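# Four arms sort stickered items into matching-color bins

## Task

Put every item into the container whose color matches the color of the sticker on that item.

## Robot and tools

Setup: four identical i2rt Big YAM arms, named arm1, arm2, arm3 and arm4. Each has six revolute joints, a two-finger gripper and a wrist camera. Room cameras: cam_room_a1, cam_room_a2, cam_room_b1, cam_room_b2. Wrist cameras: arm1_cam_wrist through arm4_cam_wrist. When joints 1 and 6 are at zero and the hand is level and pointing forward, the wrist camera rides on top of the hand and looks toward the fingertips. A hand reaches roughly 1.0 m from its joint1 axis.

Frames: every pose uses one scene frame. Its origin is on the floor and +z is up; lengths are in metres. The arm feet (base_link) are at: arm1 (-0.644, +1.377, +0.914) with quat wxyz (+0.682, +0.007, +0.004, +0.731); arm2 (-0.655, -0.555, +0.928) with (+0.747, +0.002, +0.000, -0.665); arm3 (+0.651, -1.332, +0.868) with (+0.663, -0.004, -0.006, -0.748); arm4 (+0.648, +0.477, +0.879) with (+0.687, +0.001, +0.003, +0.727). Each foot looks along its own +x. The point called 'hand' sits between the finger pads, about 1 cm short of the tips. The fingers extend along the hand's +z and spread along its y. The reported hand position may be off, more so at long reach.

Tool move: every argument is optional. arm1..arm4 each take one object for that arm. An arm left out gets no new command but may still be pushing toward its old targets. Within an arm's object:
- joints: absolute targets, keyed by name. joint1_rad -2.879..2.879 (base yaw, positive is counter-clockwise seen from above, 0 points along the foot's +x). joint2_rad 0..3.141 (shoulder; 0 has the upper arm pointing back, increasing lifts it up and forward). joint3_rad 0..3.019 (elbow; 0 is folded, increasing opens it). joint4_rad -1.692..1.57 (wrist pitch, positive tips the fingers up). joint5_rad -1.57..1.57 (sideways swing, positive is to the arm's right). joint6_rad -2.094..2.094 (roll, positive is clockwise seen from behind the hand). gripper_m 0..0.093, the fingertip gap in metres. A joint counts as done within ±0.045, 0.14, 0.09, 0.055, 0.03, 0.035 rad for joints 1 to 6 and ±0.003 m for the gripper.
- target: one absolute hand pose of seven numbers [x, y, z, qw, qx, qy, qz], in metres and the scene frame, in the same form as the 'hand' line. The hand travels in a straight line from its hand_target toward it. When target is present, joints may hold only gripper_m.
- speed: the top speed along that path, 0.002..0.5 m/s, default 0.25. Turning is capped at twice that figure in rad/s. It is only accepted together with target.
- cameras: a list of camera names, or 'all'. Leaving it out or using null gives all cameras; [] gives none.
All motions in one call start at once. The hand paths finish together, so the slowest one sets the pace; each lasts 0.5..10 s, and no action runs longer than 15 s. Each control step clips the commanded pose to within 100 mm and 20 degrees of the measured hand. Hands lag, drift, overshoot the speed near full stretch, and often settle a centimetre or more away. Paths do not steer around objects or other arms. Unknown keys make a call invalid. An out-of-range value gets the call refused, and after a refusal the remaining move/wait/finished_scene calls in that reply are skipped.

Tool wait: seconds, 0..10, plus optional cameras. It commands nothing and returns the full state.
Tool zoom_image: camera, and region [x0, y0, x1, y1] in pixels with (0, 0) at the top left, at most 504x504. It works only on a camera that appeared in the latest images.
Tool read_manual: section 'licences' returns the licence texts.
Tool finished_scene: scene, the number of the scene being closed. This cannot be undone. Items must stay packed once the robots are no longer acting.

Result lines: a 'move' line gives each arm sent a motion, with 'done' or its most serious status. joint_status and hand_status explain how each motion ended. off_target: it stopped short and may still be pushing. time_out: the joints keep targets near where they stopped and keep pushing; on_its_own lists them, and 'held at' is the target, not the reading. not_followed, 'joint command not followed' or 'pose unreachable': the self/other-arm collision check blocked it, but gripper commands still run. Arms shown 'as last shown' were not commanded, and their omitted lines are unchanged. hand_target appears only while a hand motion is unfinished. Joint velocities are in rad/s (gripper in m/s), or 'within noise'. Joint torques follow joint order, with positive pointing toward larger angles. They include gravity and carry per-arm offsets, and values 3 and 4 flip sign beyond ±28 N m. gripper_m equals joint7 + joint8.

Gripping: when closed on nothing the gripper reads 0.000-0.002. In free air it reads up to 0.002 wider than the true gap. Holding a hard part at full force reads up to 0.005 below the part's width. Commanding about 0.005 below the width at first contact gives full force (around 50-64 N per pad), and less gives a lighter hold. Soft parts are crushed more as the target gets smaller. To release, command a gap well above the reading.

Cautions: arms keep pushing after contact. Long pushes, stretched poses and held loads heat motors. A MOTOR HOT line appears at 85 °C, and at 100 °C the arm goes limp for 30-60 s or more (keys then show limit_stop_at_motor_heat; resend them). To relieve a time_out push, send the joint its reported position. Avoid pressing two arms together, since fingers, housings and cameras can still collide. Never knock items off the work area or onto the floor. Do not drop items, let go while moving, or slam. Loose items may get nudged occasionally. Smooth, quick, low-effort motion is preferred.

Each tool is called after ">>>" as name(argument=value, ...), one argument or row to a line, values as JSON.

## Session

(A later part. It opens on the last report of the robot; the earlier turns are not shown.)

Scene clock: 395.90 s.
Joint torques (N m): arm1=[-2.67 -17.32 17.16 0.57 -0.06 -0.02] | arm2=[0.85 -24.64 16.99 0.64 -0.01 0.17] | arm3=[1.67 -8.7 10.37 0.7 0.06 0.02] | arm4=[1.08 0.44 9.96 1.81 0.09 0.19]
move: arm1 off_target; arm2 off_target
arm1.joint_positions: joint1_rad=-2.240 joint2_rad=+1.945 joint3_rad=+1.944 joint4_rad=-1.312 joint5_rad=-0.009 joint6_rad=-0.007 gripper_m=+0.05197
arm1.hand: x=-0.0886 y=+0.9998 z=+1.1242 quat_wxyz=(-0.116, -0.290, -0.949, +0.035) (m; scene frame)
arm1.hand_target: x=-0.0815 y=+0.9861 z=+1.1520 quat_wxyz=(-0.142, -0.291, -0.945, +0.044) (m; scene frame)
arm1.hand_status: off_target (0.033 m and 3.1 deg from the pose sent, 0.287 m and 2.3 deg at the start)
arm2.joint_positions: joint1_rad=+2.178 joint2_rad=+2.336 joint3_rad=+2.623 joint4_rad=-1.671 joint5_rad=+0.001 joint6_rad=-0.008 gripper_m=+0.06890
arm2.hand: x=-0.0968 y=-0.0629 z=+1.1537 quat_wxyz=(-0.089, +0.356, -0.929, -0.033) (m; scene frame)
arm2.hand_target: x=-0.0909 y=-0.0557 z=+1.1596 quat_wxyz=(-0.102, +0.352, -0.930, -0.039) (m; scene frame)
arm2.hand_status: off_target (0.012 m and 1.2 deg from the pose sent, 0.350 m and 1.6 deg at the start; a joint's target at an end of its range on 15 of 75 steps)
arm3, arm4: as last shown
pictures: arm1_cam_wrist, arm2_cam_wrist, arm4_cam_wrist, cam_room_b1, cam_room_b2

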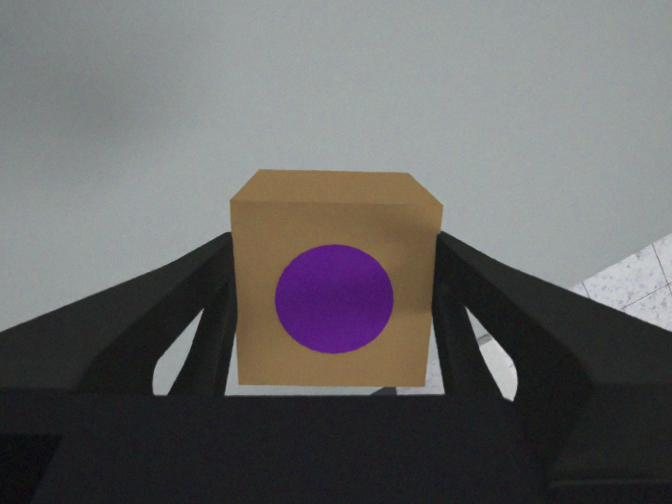

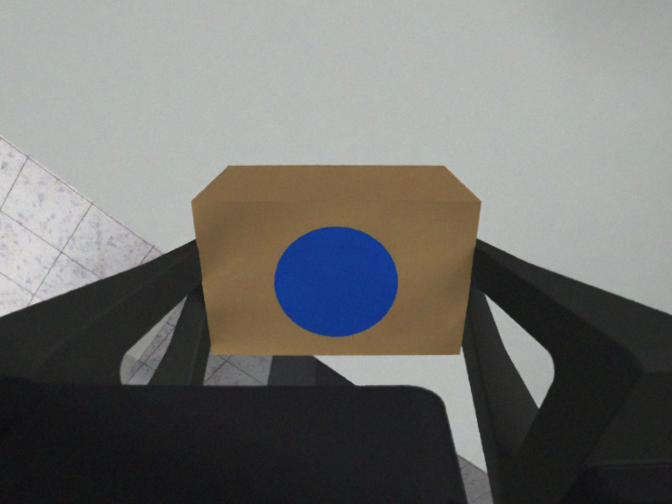

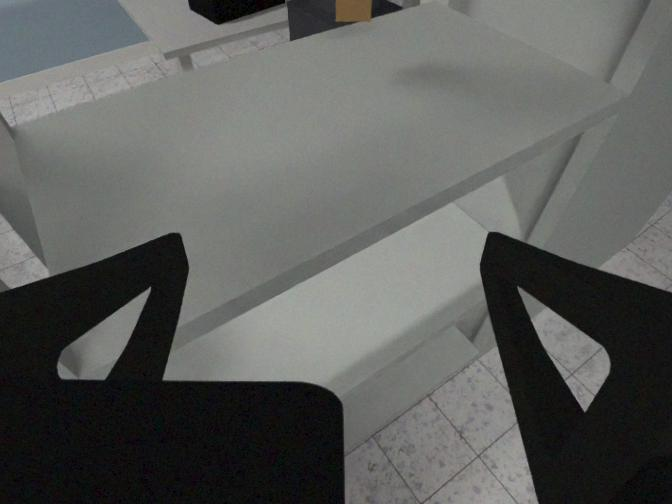

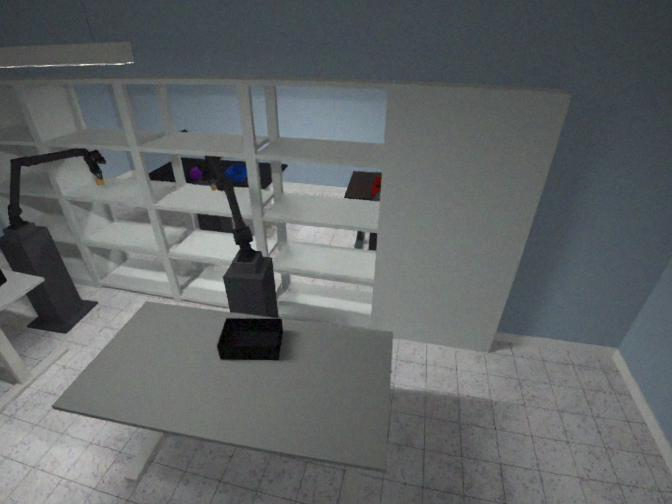

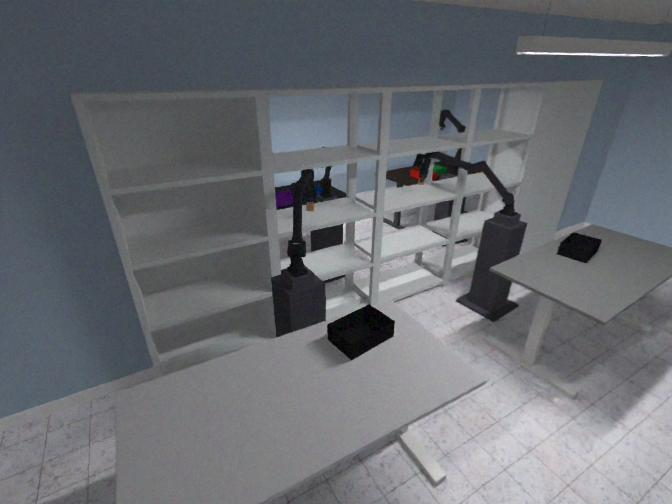

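>>> move(
  arm1={"target":[0.008,0.922,1.115,0.1413,0.2908,0.9453,-0.0435],"speed":0.15},
  arm2={"target":[0.008,0.028,1.115,0.0977,-0.3523,0.9300,0.0370],"speed":0.15},
  cameras=["arm1_cam_wrist","arm2_cam_wrist","arm4_cam_wrist"],
)

>>> zoom_image(
  camera="arm4_cam_wrist",
  region=[250, 0, 550, 225],
)

Scene clock: 407.13 s.
Joint torques (N m): arm1=[-3.37 -21.3 16.65 0.59 -0.05 -0.07] | arm2=[0.73 -26.93 16.59 2.61 0 0.12] | arm3=[1.73 -8.7 10.37 0.72 0.05 0.02] | arm4=[1.32 0.62 9.94 1.78 0.11 0.14]
move: arm1 off_target; arm2 off_target
arm1.joint_positions: joint1_rad=-2.242 joint2_rad=+2.405 joint3_rad=+2.663 joint4_rad=-1.556 joint5_rad=-0.009 joint6_rad=-0.007 gripper_m=+0.05197
arm1.hand: x=+0.0056 y=+0.9339 z=+1.0983 quat_wxyz=(-0.124, -0.290, -0.948, +0.038) (m; scene frame)
arm1.hand_target: x=+0.0068 y=+0.9226 z=+1.1149 quat_wxyz=(-0.143, -0.291, -0.945, +0.044) (m; scene frame)
arm1.hand_status: off_target (0.021 m and 2.2 deg from the pose sent, 0.124 m and 3.1 deg at the start)
arm2.joint_positions: joint1_rad=+2.178 joint2_rad=+2.568 joint3_rad=+2.869 joint4_rad=-1.322 joint5_rad=+0.001 joint6_rad=-0.008 gripper_m=+0.06890
arm2.hand: x=-0.0032 y=+0.0200 z=+1.1137 quat_wxyz=(-0.256, +0.344, -0.898, -0.096) (m; scene frame)
arm2.hand_target: x=+0.0060 y=+0.0264 z=+1.1146 quat_wxyz=(-0.275, +0.339, -0.894, -0.103) (m; scene frame)
arm2.hand_status: off_target (0.014 m and 19.7 deg from the pose sent, 0.144 m and 1.2 deg at the start; a joint's target at an end of its range on 59 of 61 steps)
arm3, arm4: as last shown
pictures: arm1_cam_wrist, arm2_cam_wrist, arm4_cam_wrist

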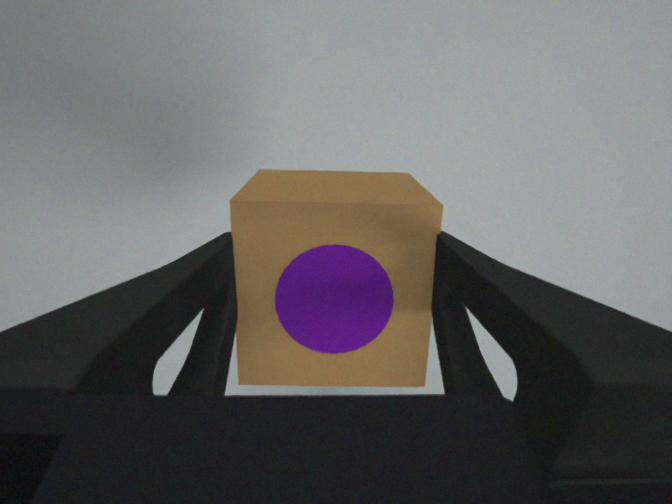

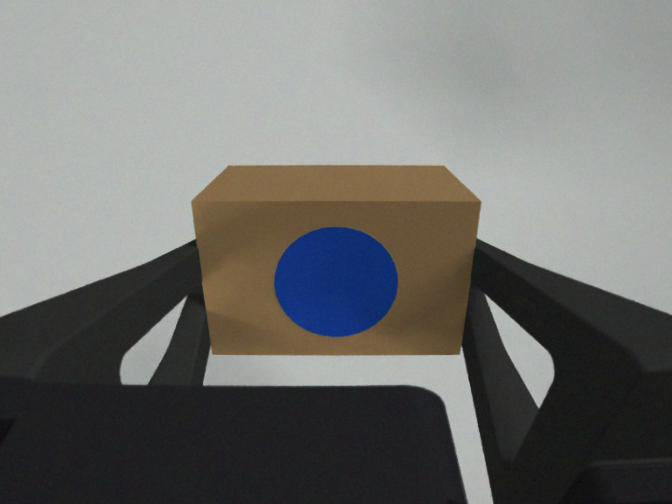

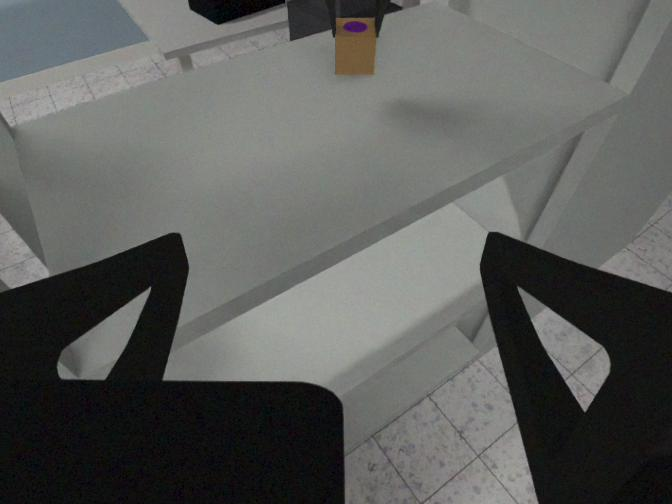

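Scaled by 1.680.

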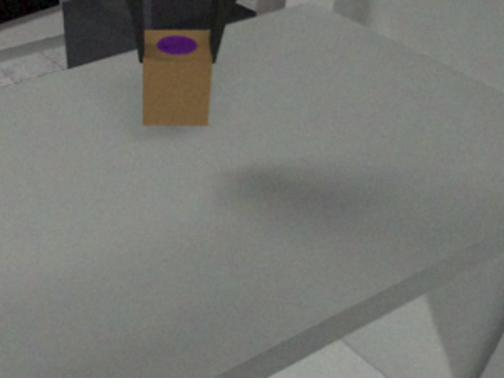

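>>> move(
  arm1={"target":[0.008,0.918,1.085,0.1413,0.2908,0.9453,-0.0435],"speed":0.1},
  arm2={"target":[-0.045,-0.062,1.115,0.0986,-0.3295,0.9382,0.0346],"speed":0.15},
  cameras=["arm1_cam_wrist","arm2_cam_wrist","arm4_cam_wrist"],
)

>>> zoom_image(
  camera="arm4_cam_wrist",
  region=[250, 0, 550, 225],
)

Scene clock: 417.87 s.
Joint torques (N m): arm1=[-3.02 -24.12 10.97 1.57 -0.05 -0.03] | arm2=[0.21 -30.15 9.98 0.72 0.05 0.18] | arm3=[1.61 -8.64 10.4 0.73 0.05 0.02] | arm4=[0.56 0.21 10.02 1.84 0.1 0.16]
move: arm1 off_target; arm2 off_target
arm1.joint_positions: joint1_rad=-2.245 joint2_rad=+2.406 joint3_rad=+2.593 joint4_rad=-1.482 joint5_rad=-0.011 joint6_rad=-0.010 gripper_m=+0.05197
arm1.hand: x=+0.0092 y=+0.9279 z=+1.0711 quat_wxyz=(-0.125, -0.290, -0.948, +0.038) (m; scene frame)
arm1.hand_target: x=+0.0078 y=+0.9183 z=+1.0852 quat_wxyz=(-0.141, -0.291, -0.945, +0.044) (m; scene frame)
arm1.hand_status: off_target (0.017 m and 2.1 deg from the pose sent, 0.021 m and 2.2 deg at the start)
arm2.joint_positions: joint1_rad=+2.142 joint2_rad=+2.528 joint3_rad=+2.869 joint4_rad=-1.671 joint5_rad=+0.001 joint6_rad=-0.006 gripper_m=+0.06890
arm2.hand: x=-0.0452 y=-0.0553 z=+1.1129 quat_wxyz=(-0.115, +0.337, -0.933, -0.041) (m; scene frame)
arm2.hand_target: x=-0.0453 y=-0.0624 z=+1.1147 quat_wxyz=(-0.109, +0.329, -0.937, -0.038) (m; scene frame)
arm2.hand_status: off_target (0.007 m and 2.3 deg from the pose sent, 0.092 m and 20.0 deg at the start; a joint's target at an end of its range on 26 of 61 steps)
arm3, arm4: as last shown
pictures: arm1_cam_wrist, arm2_cam_wrist, arm4_cam_wrist

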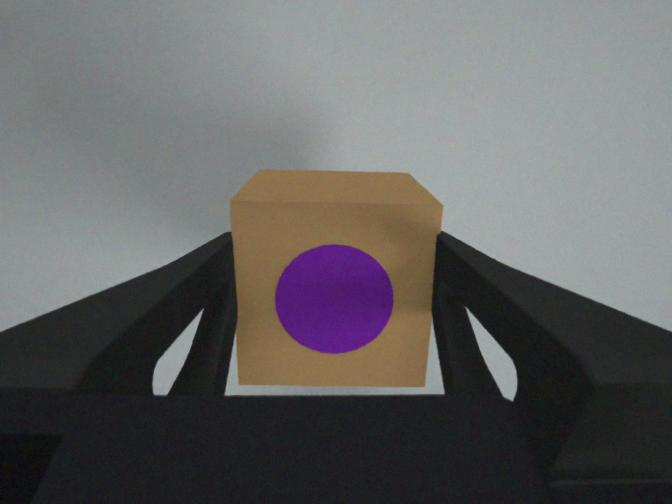

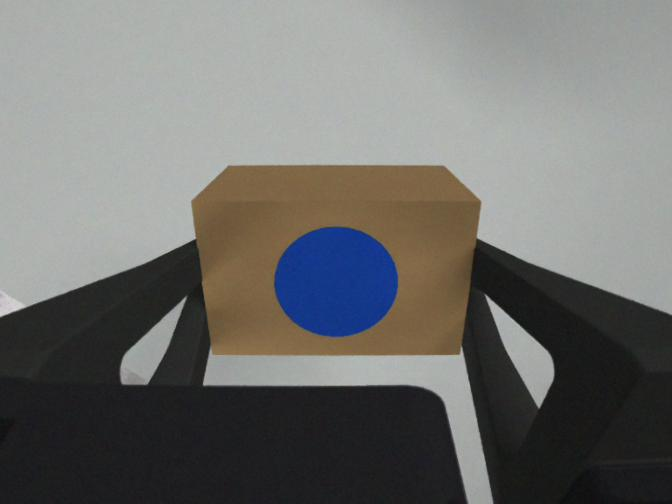

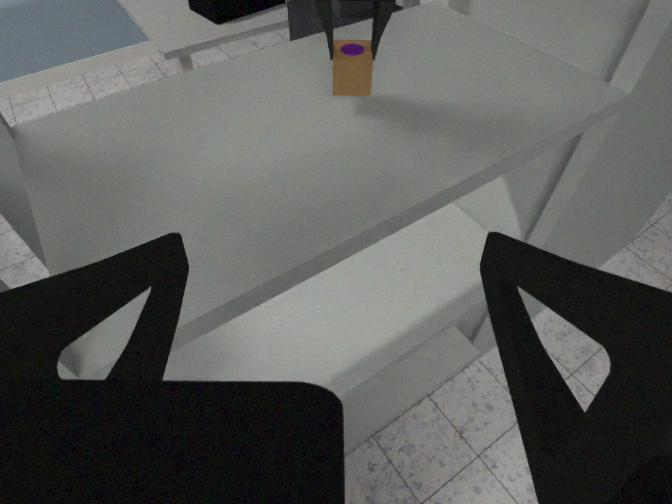

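Scaled by 1.680.

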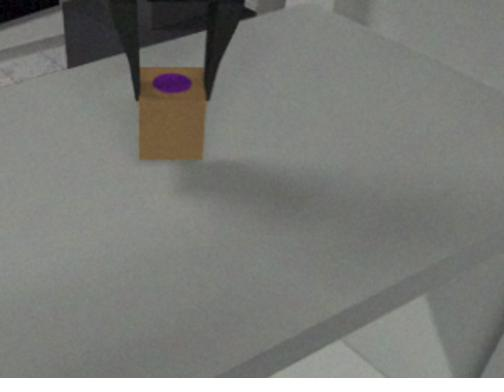

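>>> move(
  arm1={"target":[0.004,0.918,1.060,0.1413,0.2908,0.9453,-0.0435],"speed":0.1},
  arm2={"target":[-0.048,-0.066,1.075,0.0986,-0.3295,0.9382,0.0346],"speed":0.1},
  cameras=["arm1_cam_wrist","arm2_cam_wrist","arm4_cam_wrist"],
)

>>> zoom_image(
  camera="arm4_cam_wrist",
  region=[250, 0, 550, 225],
)

Scene clock: 425.57 s.
Joint torques (N m): arm1=[-3.02 -23.53 10.41 1.51 -0.03 -0.02] | arm2=[0.09 -30.1 10.47 1.72 0.03 0.18] | arm3=[1.55 -8.64 10.36 0.75 0.05 0.02] | arm4=[1.14 0.5 10.04 1.83 0.1 0.16]
move: arm1 off_target; arm2 done
arm1.joint_positions: joint1_rad=-2.248 joint2_rad=+2.370 joint3_rad=+2.461 joint4_rad=-1.381 joint5_rad=-0.011 joint6_rad=-0.013 gripper_m=+0.05197
arm1.hand: x=+0.0066 y=+0.9267 z=+1.0467 quat_wxyz=(-0.127, -0.290, -0.948, +0.038) (m; scene frame)
arm1.hand_target: x=+0.0039 y=+0.9181 z=+1.0600 quat_wxyz=(-0.141, -0.291, -0.945, +0.044) (m; scene frame)
arm1.hand_status: off_target (0.016 m and 1.8 deg from the pose sent, 0.016 m and 2.1 deg at the start)
arm2.joint_positions: joint1_rad=+2.142 joint2_rad=+2.442 joint3_rad=+2.589 joint4_rad=-1.532 joint5_rad=+0.001 joint6_rad=-0.006 gripper_m=+0.06890
arm2.hand: x=-0.0533 y=-0.0619 z=+1.0675 quat_wxyz=(-0.089, +0.338, -0.936, -0.032) (m; scene frame)
arm2.hand_target: x=-0.0479 y=-0.0661 z=+1.0752 quat_wxyz=(-0.099, +0.329, -0.938, -0.035) (m; scene frame)
arm2.hand_status: done (0.010 m and 1.5 deg from the pose sent, 0.039 m and 2.3 deg at the start)
arm3, arm4: as last shown
pictures: arm1_cam_wrist, arm2_cam_wrist, arm4_cam_wrist

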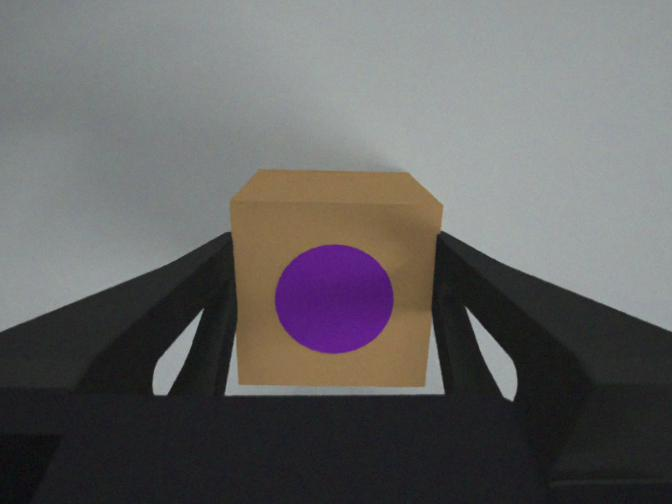

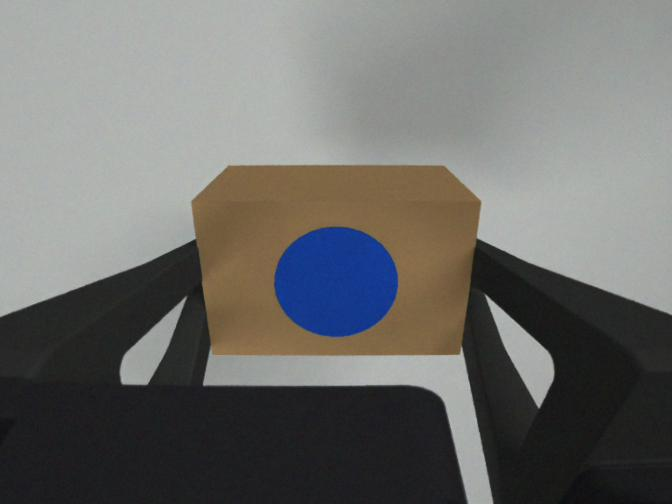

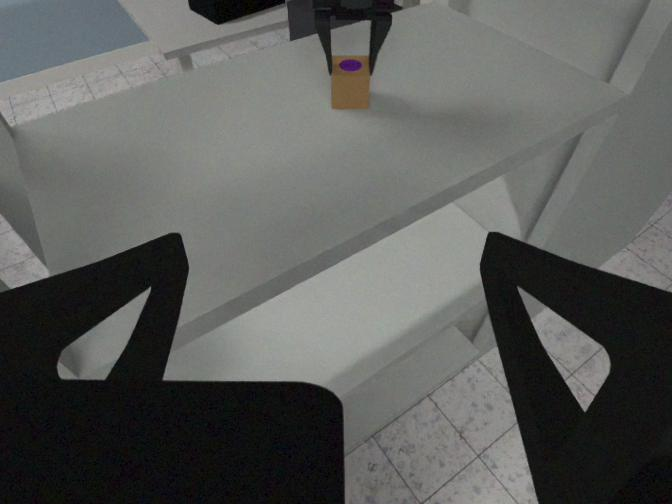

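Scaled by 1.680.

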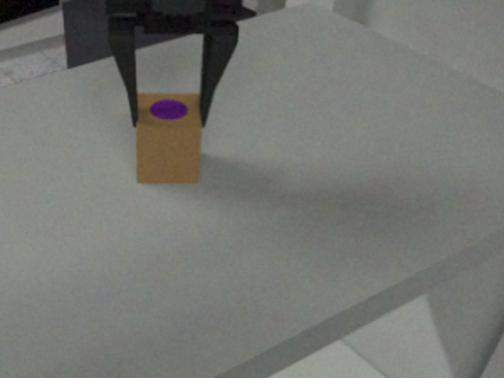

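>>> move(
  arm1={"target":[0.004,0.918,1.046,0.1413,0.2908,0.9453,-0.0435],"speed":0.08},
  arm2={"target":[-0.044,-0.066,1.060,0.0986,-0.3295,0.9382,0.0346],"speed":0.08},
  cameras=["arm1_cam_wrist","arm2_cam_wrist","arm4_cam_wrist"],
)

>>> zoom_image(
  camera="arm4_cam_wrist",
  region=[250, 0, 550, 225],
)

Scene clock: 431.03 s.
Joint torques (N m): arm1=[-2.78 -23.12 9.95 1.5 -0.08 -0.03] | arm2=[0.03 -29.39 10.19 1.72 -0.01 0.13] | arm3=[1.55 -8.64 10.35 0.72 0.04 0.03] | arm4=[1.32 0.09 10.1 1.95 0.08 0.19]
move: arm1 done; arm2 done
arm1.joint_positions: joint1_rad=-2.248 joint2_rad=+2.352 joint3_rad=+2.422 joint4_rad=-1.342 joint5_rad=-0.012 joint6_rad=-0.013 gripper_m=+0.05197
arm1.hand: x=+0.0075 y=+0.9262 z=+1.0460 quat_wxyz=(-0.136, -0.289, -0.947, +0.041) (m; scene frame)
arm1.hand_target: x=+0.0039 y=+0.9181 z=+1.0462 quat_wxyz=(-0.141, -0.291, -0.945, +0.043) (m; scene frame)
arm1.hand_status: done (0.009 m and 0.7 deg from the pose sent, 0.009 m and 1.8 deg at the start)
arm2.joint_positions: joint1_rad=+2.140 joint2_rad=+2.442 joint3_rad=+2.566 joint4_rad=-1.499 joint5_rad=+0.001 joint6_rad=-0.006 gripper_m=+0.06890
arm2.hand: x=-0.0496 y=-0.0608 z=+1.0590 quat_wxyz=(-0.094, +0.337, -0.936, -0.033) (m; scene frame)
arm2.hand_target: x=-0.0440 y=-0.0660 z=+1.0601 quat_wxyz=(-0.098, +0.330, -0.938, -0.035) (m; scene frame)
arm2.hand_status: done (0.008 m and 1.1 deg from the pose sent, 0.013 m and 1.6 deg at the start)
arm3, arm4: as last shown
pictures: arm1_cam_wrist, arm2_cam_wrist, arm4_cam_wrist

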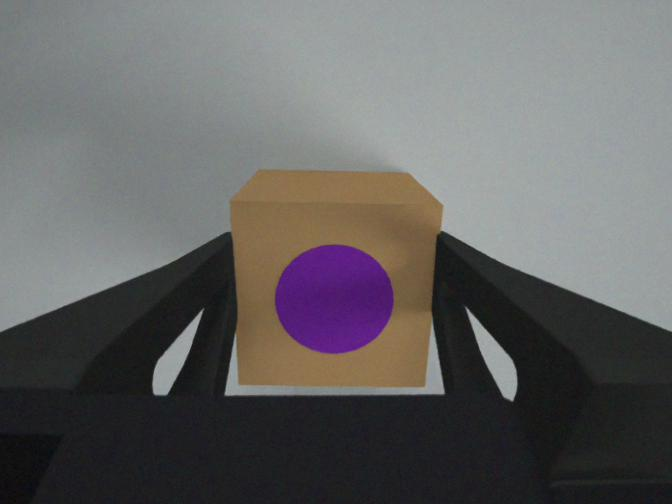

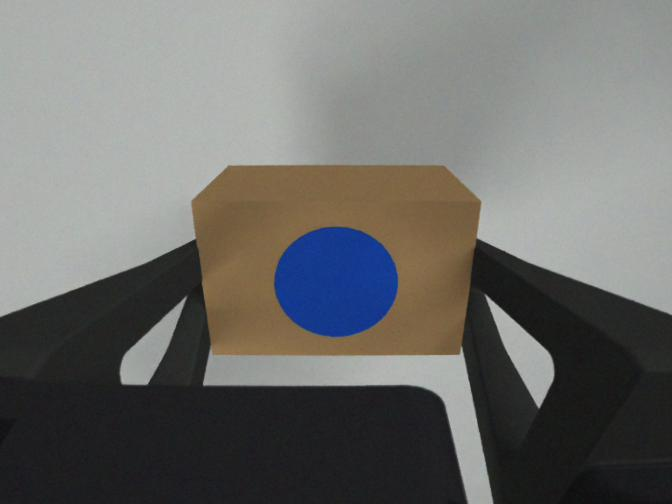

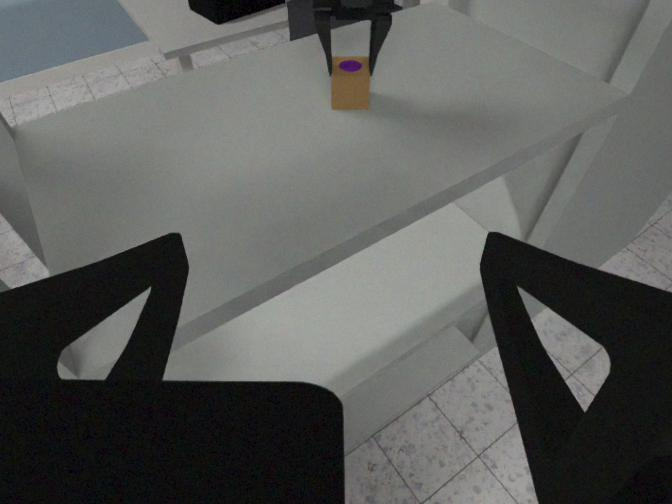

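Scaled by 1.680.

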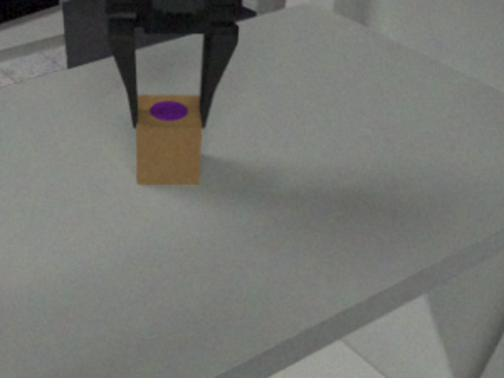

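>>> move(
  arm1={"target":[0.004,0.918,1.030,0.1413,0.2908,0.9453,-0.0435],"speed":0.08},
  arm2={"target":[-0.044,-0.066,1.044,0.0986,-0.3295,0.9382,0.0346],"speed":0.08},
  cameras=["arm1_cam_wrist","arm2_cam_wrist","arm4_cam_wrist"],
)

>>> zoom_image(
  camera="arm4_cam_wrist",
  region=[250, 0, 550, 225],
)

Scene clock: 436.00 s.
Joint torques (N m): arm1=[-2.9 -21.77 9.28 1.69 -0.03 -0.06] | arm2=[0.03 -30.45 10.33 1.74 0.01 0.13] | arm3=[1.67 -8.76 10.35 0.72 0.06 0.04] | arm4=[1.26 0.5 10 1.85 0.1 0.15]
move: arm1 off_target; arm2 off_target
arm1.joint_positions: joint1_rad=-2.248 joint2_rad=+2.332 joint3_rad=+2.381 joint4_rad=-1.305 joint5_rad=-0.012 joint6_rad=-0.013 gripper_m=+0.05197
arm1.hand: x=+0.0072 y=+0.9264 z=+1.0451 quat_wxyz=(-0.143, -0.289, -0.946, +0.043) (m; scene frame)
arm1.hand_target: x=+0.0037 y=+0.9183 z=+1.0303 quat_wxyz=(-0.141, -0.291, -0.945, +0.043) (m; scene frame)
arm1.hand_status: off_target (0.018 m and 0.3 deg from the pose sent, 0.018 m and 0.7 deg at the start)
arm2.joint_positions: joint1_rad=+2.140 joint2_rad=+2.442 joint3_rad=+2.505 joint4_rad=-1.448 joint5_rad=+0.001 joint6_rad=-0.006 gripper_m=+0.06890
arm2.hand: x=-0.0498 y=-0.0609 z=+1.0354 quat_wxyz=(-0.089, +0.338, -0.937, -0.031) (m; scene frame)
arm2.hand_target: x=-0.0441 y=-0.0660 z=+1.0440 quat_wxyz=(-0.098, +0.330, -0.938, -0.034) (m; scene frame)
arm2.hand_status: off_target (0.012 m and 1.5 deg from the pose sent, 0.017 m and 1.1 deg at the start)
arm3, arm4: as last shown
pictures: arm1_cam_wrist, arm2_cam_wrist, arm4_cam_wrist

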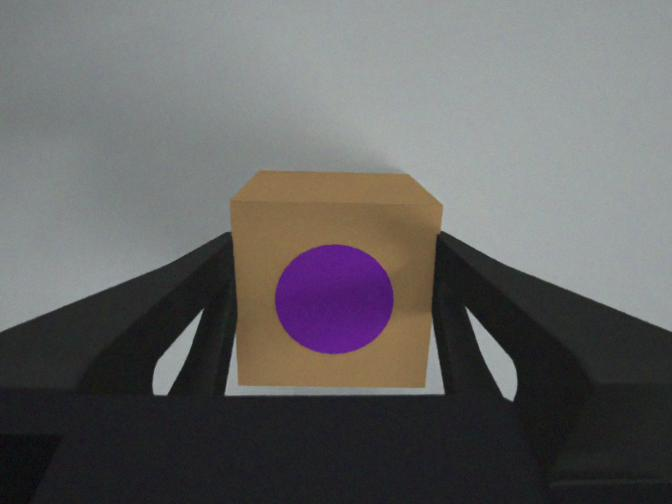

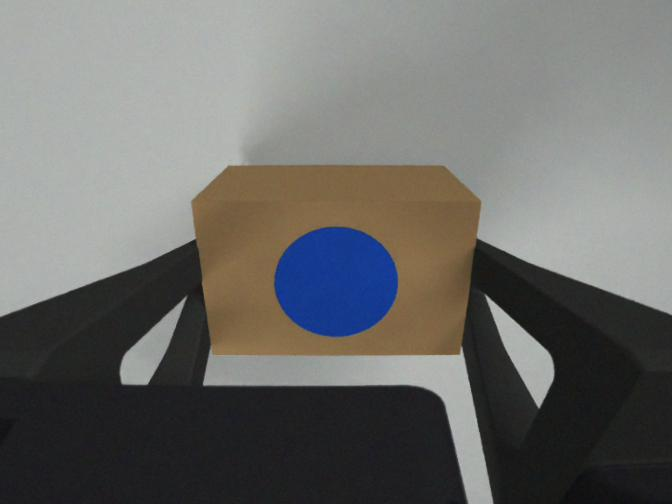

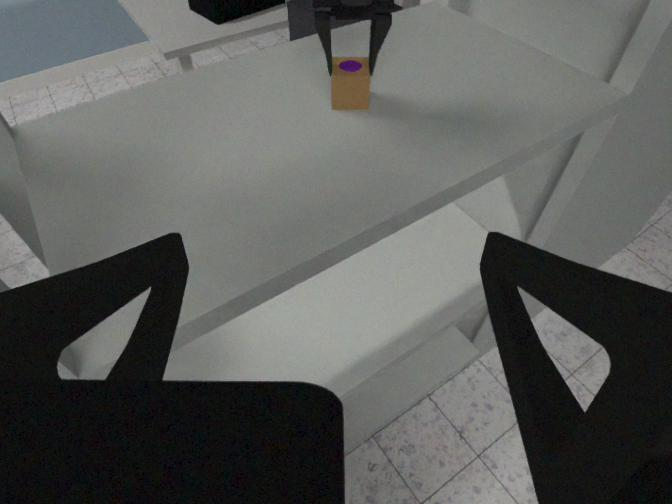

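Scaled by 1.680.

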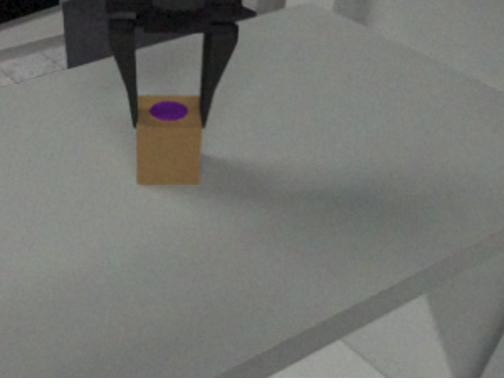

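>>> move(
  arm1={"target":[0.004,0.918,1.043,0.1413,0.2908,0.9453,-0.0435],"joints":{"gripper_m":0.093},"speed":0.08},
  arm2={"target":[-0.044,-0.066,1.030,0.0986,-0.3295,0.9382,0.0346],"speed":0.08},
  cameras=["arm1_cam_wrist","arm2_cam_wrist","arm4_cam_wrist"],
)

Scene clock: 441.70 s.
Joint torques (N m): arm1=[-2.84 -21.71 13.38 0.58 -0.05 -0.06] | arm2=[-0.03 -29.63 9.84 1.73 0 0.13] | arm3=[1.61 -8.59 10.39 0.69 0.04 0.03] | arm4=[1.44 0.09 10 1.81 0.08 0.19]
move: arm1 done; arm2 done
arm1.joint_positions: joint1_rad=-2.248 joint2_rad=+2.334 joint3_rad=+2.370 joint4_rad=-1.302 joint5_rad=-0.012 joint6_rad=-0.013 gripper_m=+0.09297
arm1.joint_status: all done
arm1.hand: x=+0.0058 y=+0.9273 z=+1.0394 quat_wxyz=(-0.139, -0.289, -0.946, +0.042) (m; scene frame)
arm1.hand_target: x=+0.0038 y=+0.9182 z=+1.0428 quat_wxyz=(-0.141, -0.291, -0.945, +0.044) (m; scene frame)
arm1.hand_status: done (0.010 m and 0.4 deg from the pose sent, 0.009 m and 0.3 deg at the start)
arm2.joint_positions: joint1_rad=+2.140 joint2_rad=+2.431 joint3_rad=+2.468 joint4_rad=-1.408 joint5_rad=+0.001 joint6_rad=-0.006 gripper_m=+0.06890
arm2.hand: x=-0.0484 y=-0.0598 z=+1.0299 quat_wxyz=(-0.096, +0.337, -0.936, -0.034) (m; scene frame)
arm2.hand_target: x=-0.0440 y=-0.0659 z=+1.0301 quat_wxyz=(-0.099, +0.330, -0.938, -0.035) (m; scene frame)
arm2.hand_status: done (0.008 m and 1.0 deg from the pose sent, 0.009 m and 1.5 deg at the start)
arm3: as last shown
arm4.joint_positions: joint1_rad=+0.896 joint2_rad=+0.362 joint3_rad=+0.624 joint4_rad=-0.491 joint5_rad=+0.000 joint6_rad=-0.012 gripper_m=+0.09405
arm4.hand: x=+0.4052 y=+0.6529 z=+1.2511 quat_wxyz=(-0.191, +0.746, -0.235, -0.593) (m; scene frame)
pictures: arm1_cam_wrist, arm2_cam_wrist, arm4_cam_wrist

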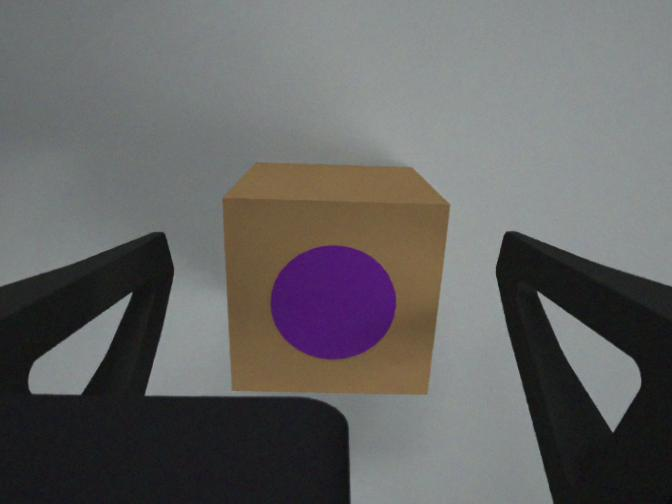

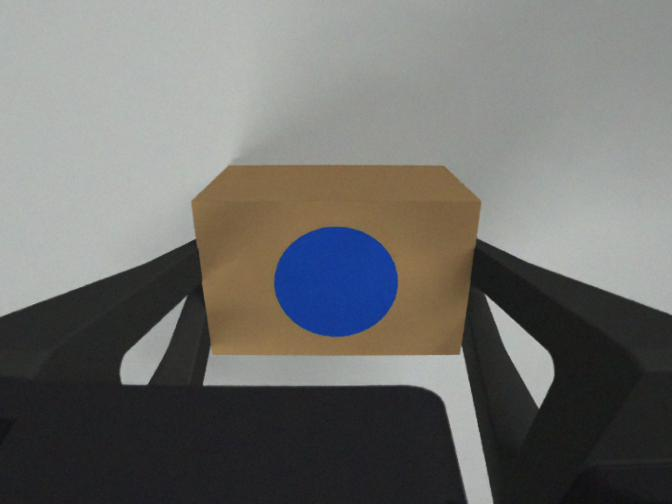

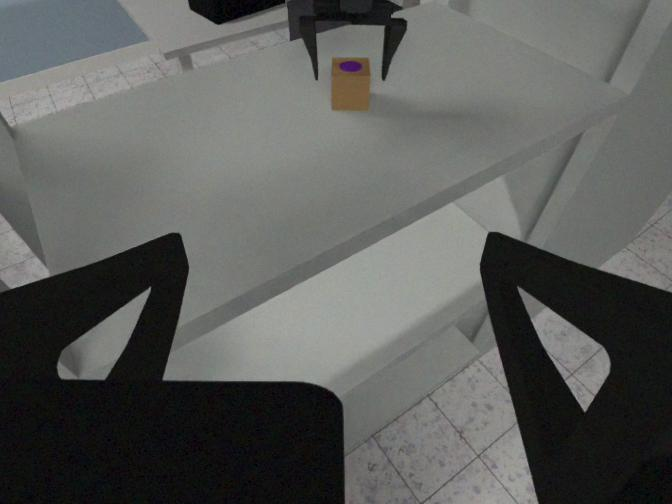

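>>> move(
  arm1={"target":[-0.30,1.143,1.145,0.1413,0.2908,0.9453,-0.0435],"speed":0.25},
  arm2={"target":[-0.044,-0.066,1.012,0.0986,-0.3295,0.9382,0.0346],"speed":0.08},
  cameras=["arm1_cam_wrist","arm2_cam_wrist","arm4_cam_wrist"],
)

Scene clock: 449.53 s.
Joint torques (N m): arm1=[-1.73 -6.71 11.12 0.53 0.06 0.15] | arm2=[0.03 -27.93 9.32 1.92 0 0.13] | arm3=[1.55 -8.7 10.39 0.72 0.06 0.02] | arm4=[0.79 0.5 9.91 1.85 0.09 0.15]
move: arm1 done; arm2 off_target
arm1.joint_positions: joint1_rad=-2.248 joint2_rad=+1.220 joint3_rad=+1.121 joint4_rad=-1.148 joint5_rad=-0.010 joint6_rad=-0.013 gripper_m=+0.09297
arm1.hand: x=-0.2998 y=+1.1410 z=+1.1468 quat_wxyz=(-0.148, -0.289, -0.945, +0.046) (m; scene frame)
arm1.hand_target: x=-0.2999 y=+1.1430 z=+1.1451 quat_wxyz=(-0.141, -0.291, -0.945, +0.044) (m; scene frame)
arm1.hand_status: done (0.003 m and 0.8 deg from the pose sent, 0.389 m and 0.4 deg at the start)
arm2.joint_positions: joint1_rad=+2.140 joint2_rad=+2.411 joint3_rad=+2.424 joint4_rad=-1.363 joint5_rad=+0.001 joint6_rad=-0.006 gripper_m=+0.06890
arm2.hand: x=-0.0474 y=-0.0589 z=+1.0283 quat_wxyz=(-0.105, +0.337, -0.935, -0.037) (m; scene frame)
arm2.hand_target: x=-0.0443 y=-0.0661 z=+1.0122 quat_wxyz=(-0.098, +0.330, -0.938, -0.035) (m; scene frame)
arm2.hand_status: off_target (0.018 m and 1.3 deg from the pose sent, 0.019 m and 1.0 deg at the start)
arm3.joint_positions: joint1_rad=+1.594 joint2_rad=+1.243 joint3_rad=+1.727 joint4_rad=-1.597 joint5_rad=-0.001 joint6_rad=-0.008 gripper_m=+0.09398
arm3.hand: x=+1.0595 y=-1.3654 z=+1.3363 quat_wxyz=(-0.227, -0.042, -0.973, +0.018) (m; scene frame)
arm4: as last shown
pictures: arm1_cam_wrist, arm2_cam_wrist, arm4_cam_wrist

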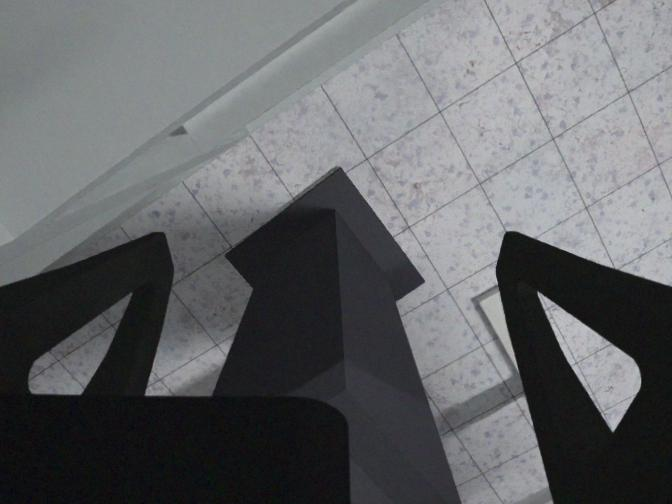

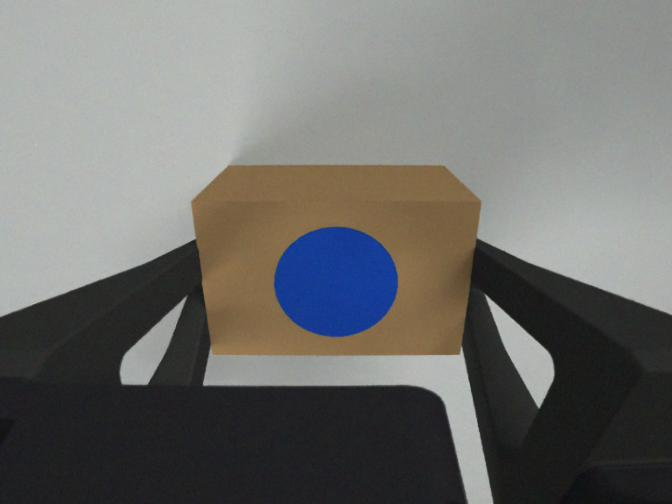

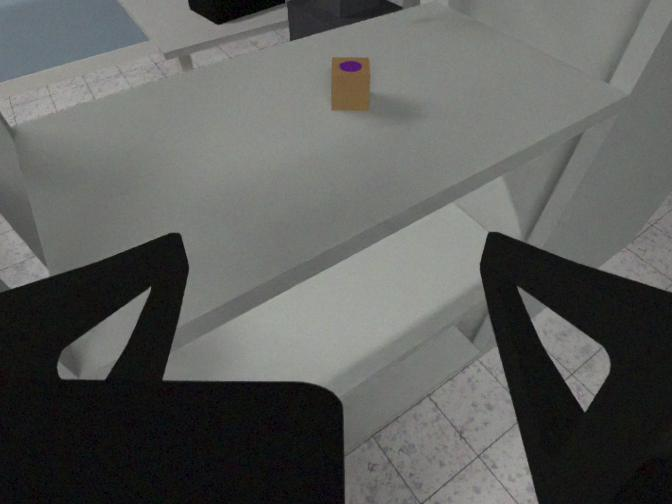

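>>> move(
  arm2={"target":[-0.046,-0.064,1.003,0.0986,-0.3295,0.9382,0.0346],"speed":0.08},
  arm4={"target":[0.105,0.858,1.115,0.1000,-0.8986,0.2748,0.3271],"speed":0.25},
  cameras=["arm2_cam_wrist","arm4_cam_wrist"],
)

Scene clock: 458.77 s.
Joint torques (N m): arm1=[-1.26 -6.12 11.07 0.62 0.03 0.11] | arm2=[0.38 -27.05 9.09 2.11 0.04 0.17] | arm3=[1.49 -8.7 10.37 0.7 0.05 0.03] | arm4=[1.38 -17.38 12.92 0.64 -0.08 0.01]
move: arm2 off_target; arm4 off_target
arm1, arm3: as last shown
arm2.joint_positions: joint1_rad=+2.140 joint2_rad=+2.400 joint3_rad=+2.401 joint4_rad=-1.342 joint5_rad=+0.001 joint6_rad=-0.006 gripper_m=+0.06890
arm2.hand: x=-0.0475 y=-0.0590 z=+1.0277 quat_wxyz=(-0.109, +0.337, -0.934, -0.039) (m; scene frame)
arm2.hand_target: x=-0.0465 y=-0.0643 z=+1.0033 quat_wxyz=(-0.098, +0.330, -0.938, -0.034) (m; scene frame)
arm2.hand_status: off_target (0.025 m and 1.6 deg from the pose sent, 0.026 m and 1.3 deg at the start)
arm4.joint_positions: joint1_rad=+0.896 joint2_rad=+1.669 joint3_rad=+1.425 joint4_rad=-0.660 joint5_rad=-0.003 joint6_rad=-0.012 gripper_m=+0.09405
arm4.hand: x=+0.1197 y=+0.8541 z=+1.0957 quat_wxyz=(-0.098, +0.901, -0.282, -0.313) (m; scene frame)
arm4.hand_target: x=+0.1060 y=+0.8574 z=+1.1151 quat_wxyz=(-0.100, +0.898, -0.275, -0.327) (m; scene frame)
arm4.hand_status: off_target (0.025 m and 1.8 deg from the pose sent, 0.388 m and 37.0 deg at the start)
pictures: arm2_cam_wrist, arm4_cam_wrist

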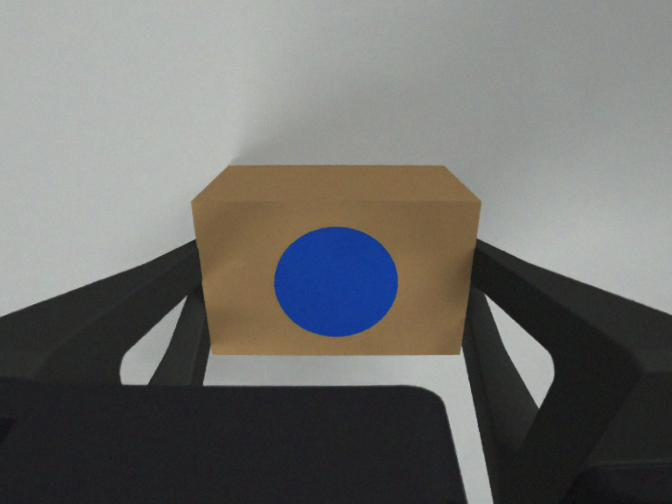

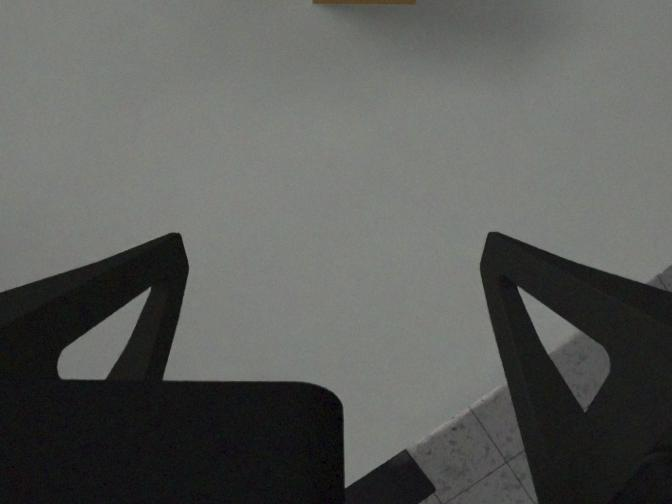

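>>> move(
  arm2={"target":[-0.046,-0.064,1.027,0.0986,-0.3295,0.9382,0.0346],"joints":{"gripper_m":0.093},"speed":0.08},
  arm4={"target":[0.032,0.92,1.075,0.1000,-0.8986,0.2748,0.3271],"speed":0.2},
  cameras=["arm2_cam_wrist","arm4_cam_wrist"],
)

Scene clock: 471.33 s.
Joint torques (N m): arm1=[-1.67 -5.6 11.08 0.51 0.12 0.11] | arm2=[0.26 -27.11 14.39 0.57 0.03 0.18] | arm3=[1.49 -8.64 10.4 0.73 0.04 0.03] | arm4=[0.44 -21.3 12.94 0.7 -0.02 -0.09]
move: arm2 done; arm4 off_target
arm1, arm3: as last shown
arm2.joint_positions: joint1_rad=+2.140 joint2_rad=+2.400 joint3_rad=+2.396 joint4_rad=-1.366 joint5_rad=+0.001 joint6_rad=-0.006 gripper_m=+0.09292
arm2.joint_status: all done
arm2.hand: x=-0.0530 y=-0.0635 z=+1.0244 quat_wxyz=(-0.096, +0.337, -0.936, -0.034) (m; scene frame)
arm2.hand_target: x=-0.0462 y=-0.0641 z=+1.0271 quat_wxyz=(-0.099, +0.330, -0.938, -0.035) (m; scene frame)
arm2.hand_status: done (0.007 m and 1.0 deg from the pose sent, 0.005 m and 1.6 deg at the start)
arm4.joint_positions: joint1_rad=+0.896 joint2_rad=+1.935 joint3_rad=+1.701 joint4_rad=-0.667 joint5_rad=-0.012 joint6_rad=-0.015 gripper_m=+0.09405
arm4.hand: x=+0.0412 y=+0.9078 z=+1.0592 quat_wxyz=(-0.095, +0.902, -0.279, -0.316) (m; scene frame)
arm4.hand_target: x=+0.0330 y=+0.9195 z=+1.0751 quat_wxyz=(-0.100, +0.898, -0.275, -0.328) (m; scene frame)
arm4.hand_status: off_target (0.022 m and 1.6 deg from the pose sent, 0.112 m and 1.8 deg at the start)
pictures: arm2_cam_wrist, arm4_cam_wrist

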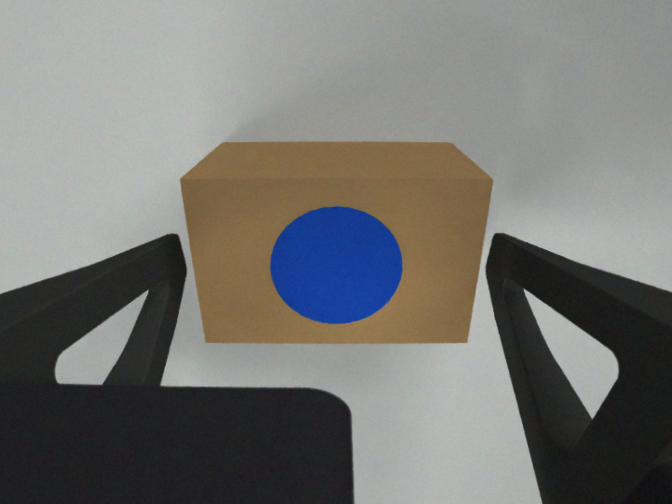

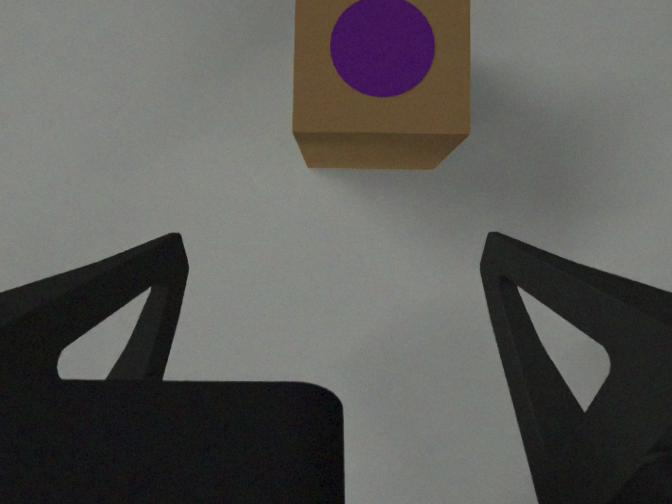

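>>> move(
  arm2={"target":[-0.34,-0.277,1.140,0.0977,-0.3523,0.9300,0.0370],"speed":0.25},
  arm4={"target":[-0.013,0.968,1.058,0.1000,-0.8986,0.2748,0.3271],"speed":0.15},
  cameras=["arm2_cam_wrist","arm4_cam_wrist"],
)

Scene clock: 481.73 s.
Joint torques (N m): arm1=[-0.97 -5.89 11.22 0.54 0.04 0.11] | arm2=[1.61 -11.16 10.17 0.83 0 0.14] | arm3=[1.49 -8.82 10.39 0.68 0.05 0.03] | arm4=[0.26 -22.77 13.41 0.61 -0.06 -0.11]
move: arm2 off_target; arm4 off_target
arm1, arm3: as last shown
arm2.joint_positions: joint1_rad=+2.170 joint2_rad=+1.311 joint3_rad=+1.171 joint4_rad=-1.188 joint5_rad=+0.001 joint6_rad=-0.006 gripper_m=+0.09292
arm2.hand: x=-0.3328 y=-0.2759 z=+1.1515 quat_wxyz=(-0.115, +0.351, -0.928, -0.043) (m; scene frame)
arm2.hand_target: x=-0.3399 y=-0.2772 z=+1.1403 quat_wxyz=(-0.098, +0.352, -0.930, -0.037) (m; scene frame)
arm2.hand_status: off_target (0.014 m and 2.1 deg from the pose sent, 0.376 m and 1.9 deg at the start)
arm4.joint_positions: joint1_rad=+0.880 joint2_rad=+2.111 joint3_rad=+1.971 joint4_rad=-0.743 joint5_rad=-0.024 joint6_rad=-0.027 gripper_m=+0.09405
arm4.hand: x=-0.0053 y=+0.9543 z=+1.0570 quat_wxyz=(-0.096, +0.899, -0.278, -0.324) (m; scene frame)
arm4.hand_target: x=-0.0122 y=+0.9675 z=+1.0579 quat_wxyz=(-0.100, +0.898, -0.275, -0.328) (m; scene frame)
arm4.hand_status: off_target (0.016 m and 0.7 deg from the pose sent, 0.081 m and 1.6 deg at the start)
pictures: arm2_cam_wrist, arm4_cam_wrist

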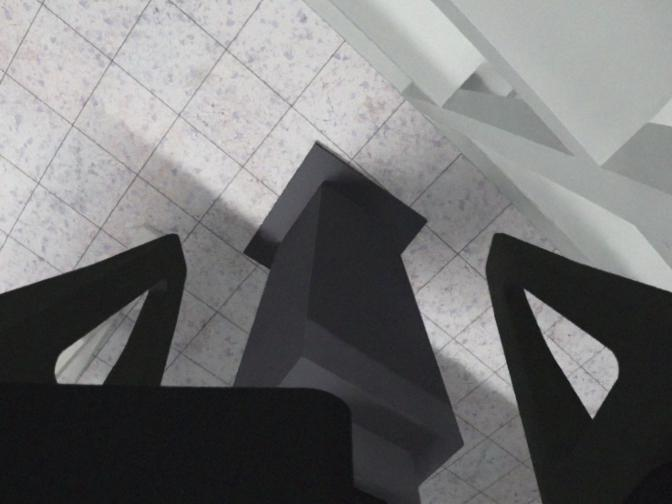

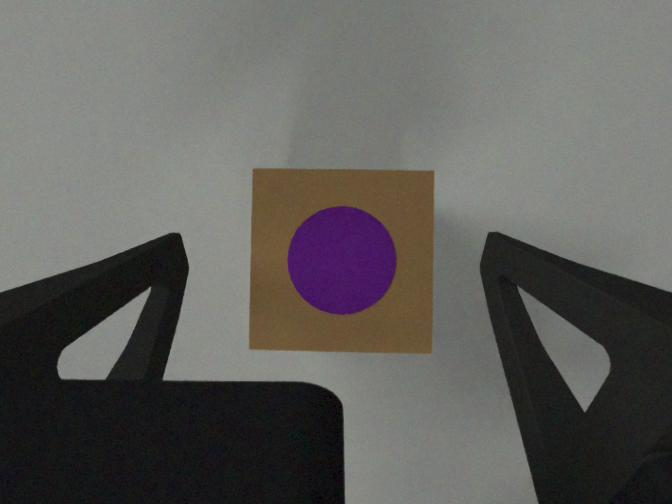

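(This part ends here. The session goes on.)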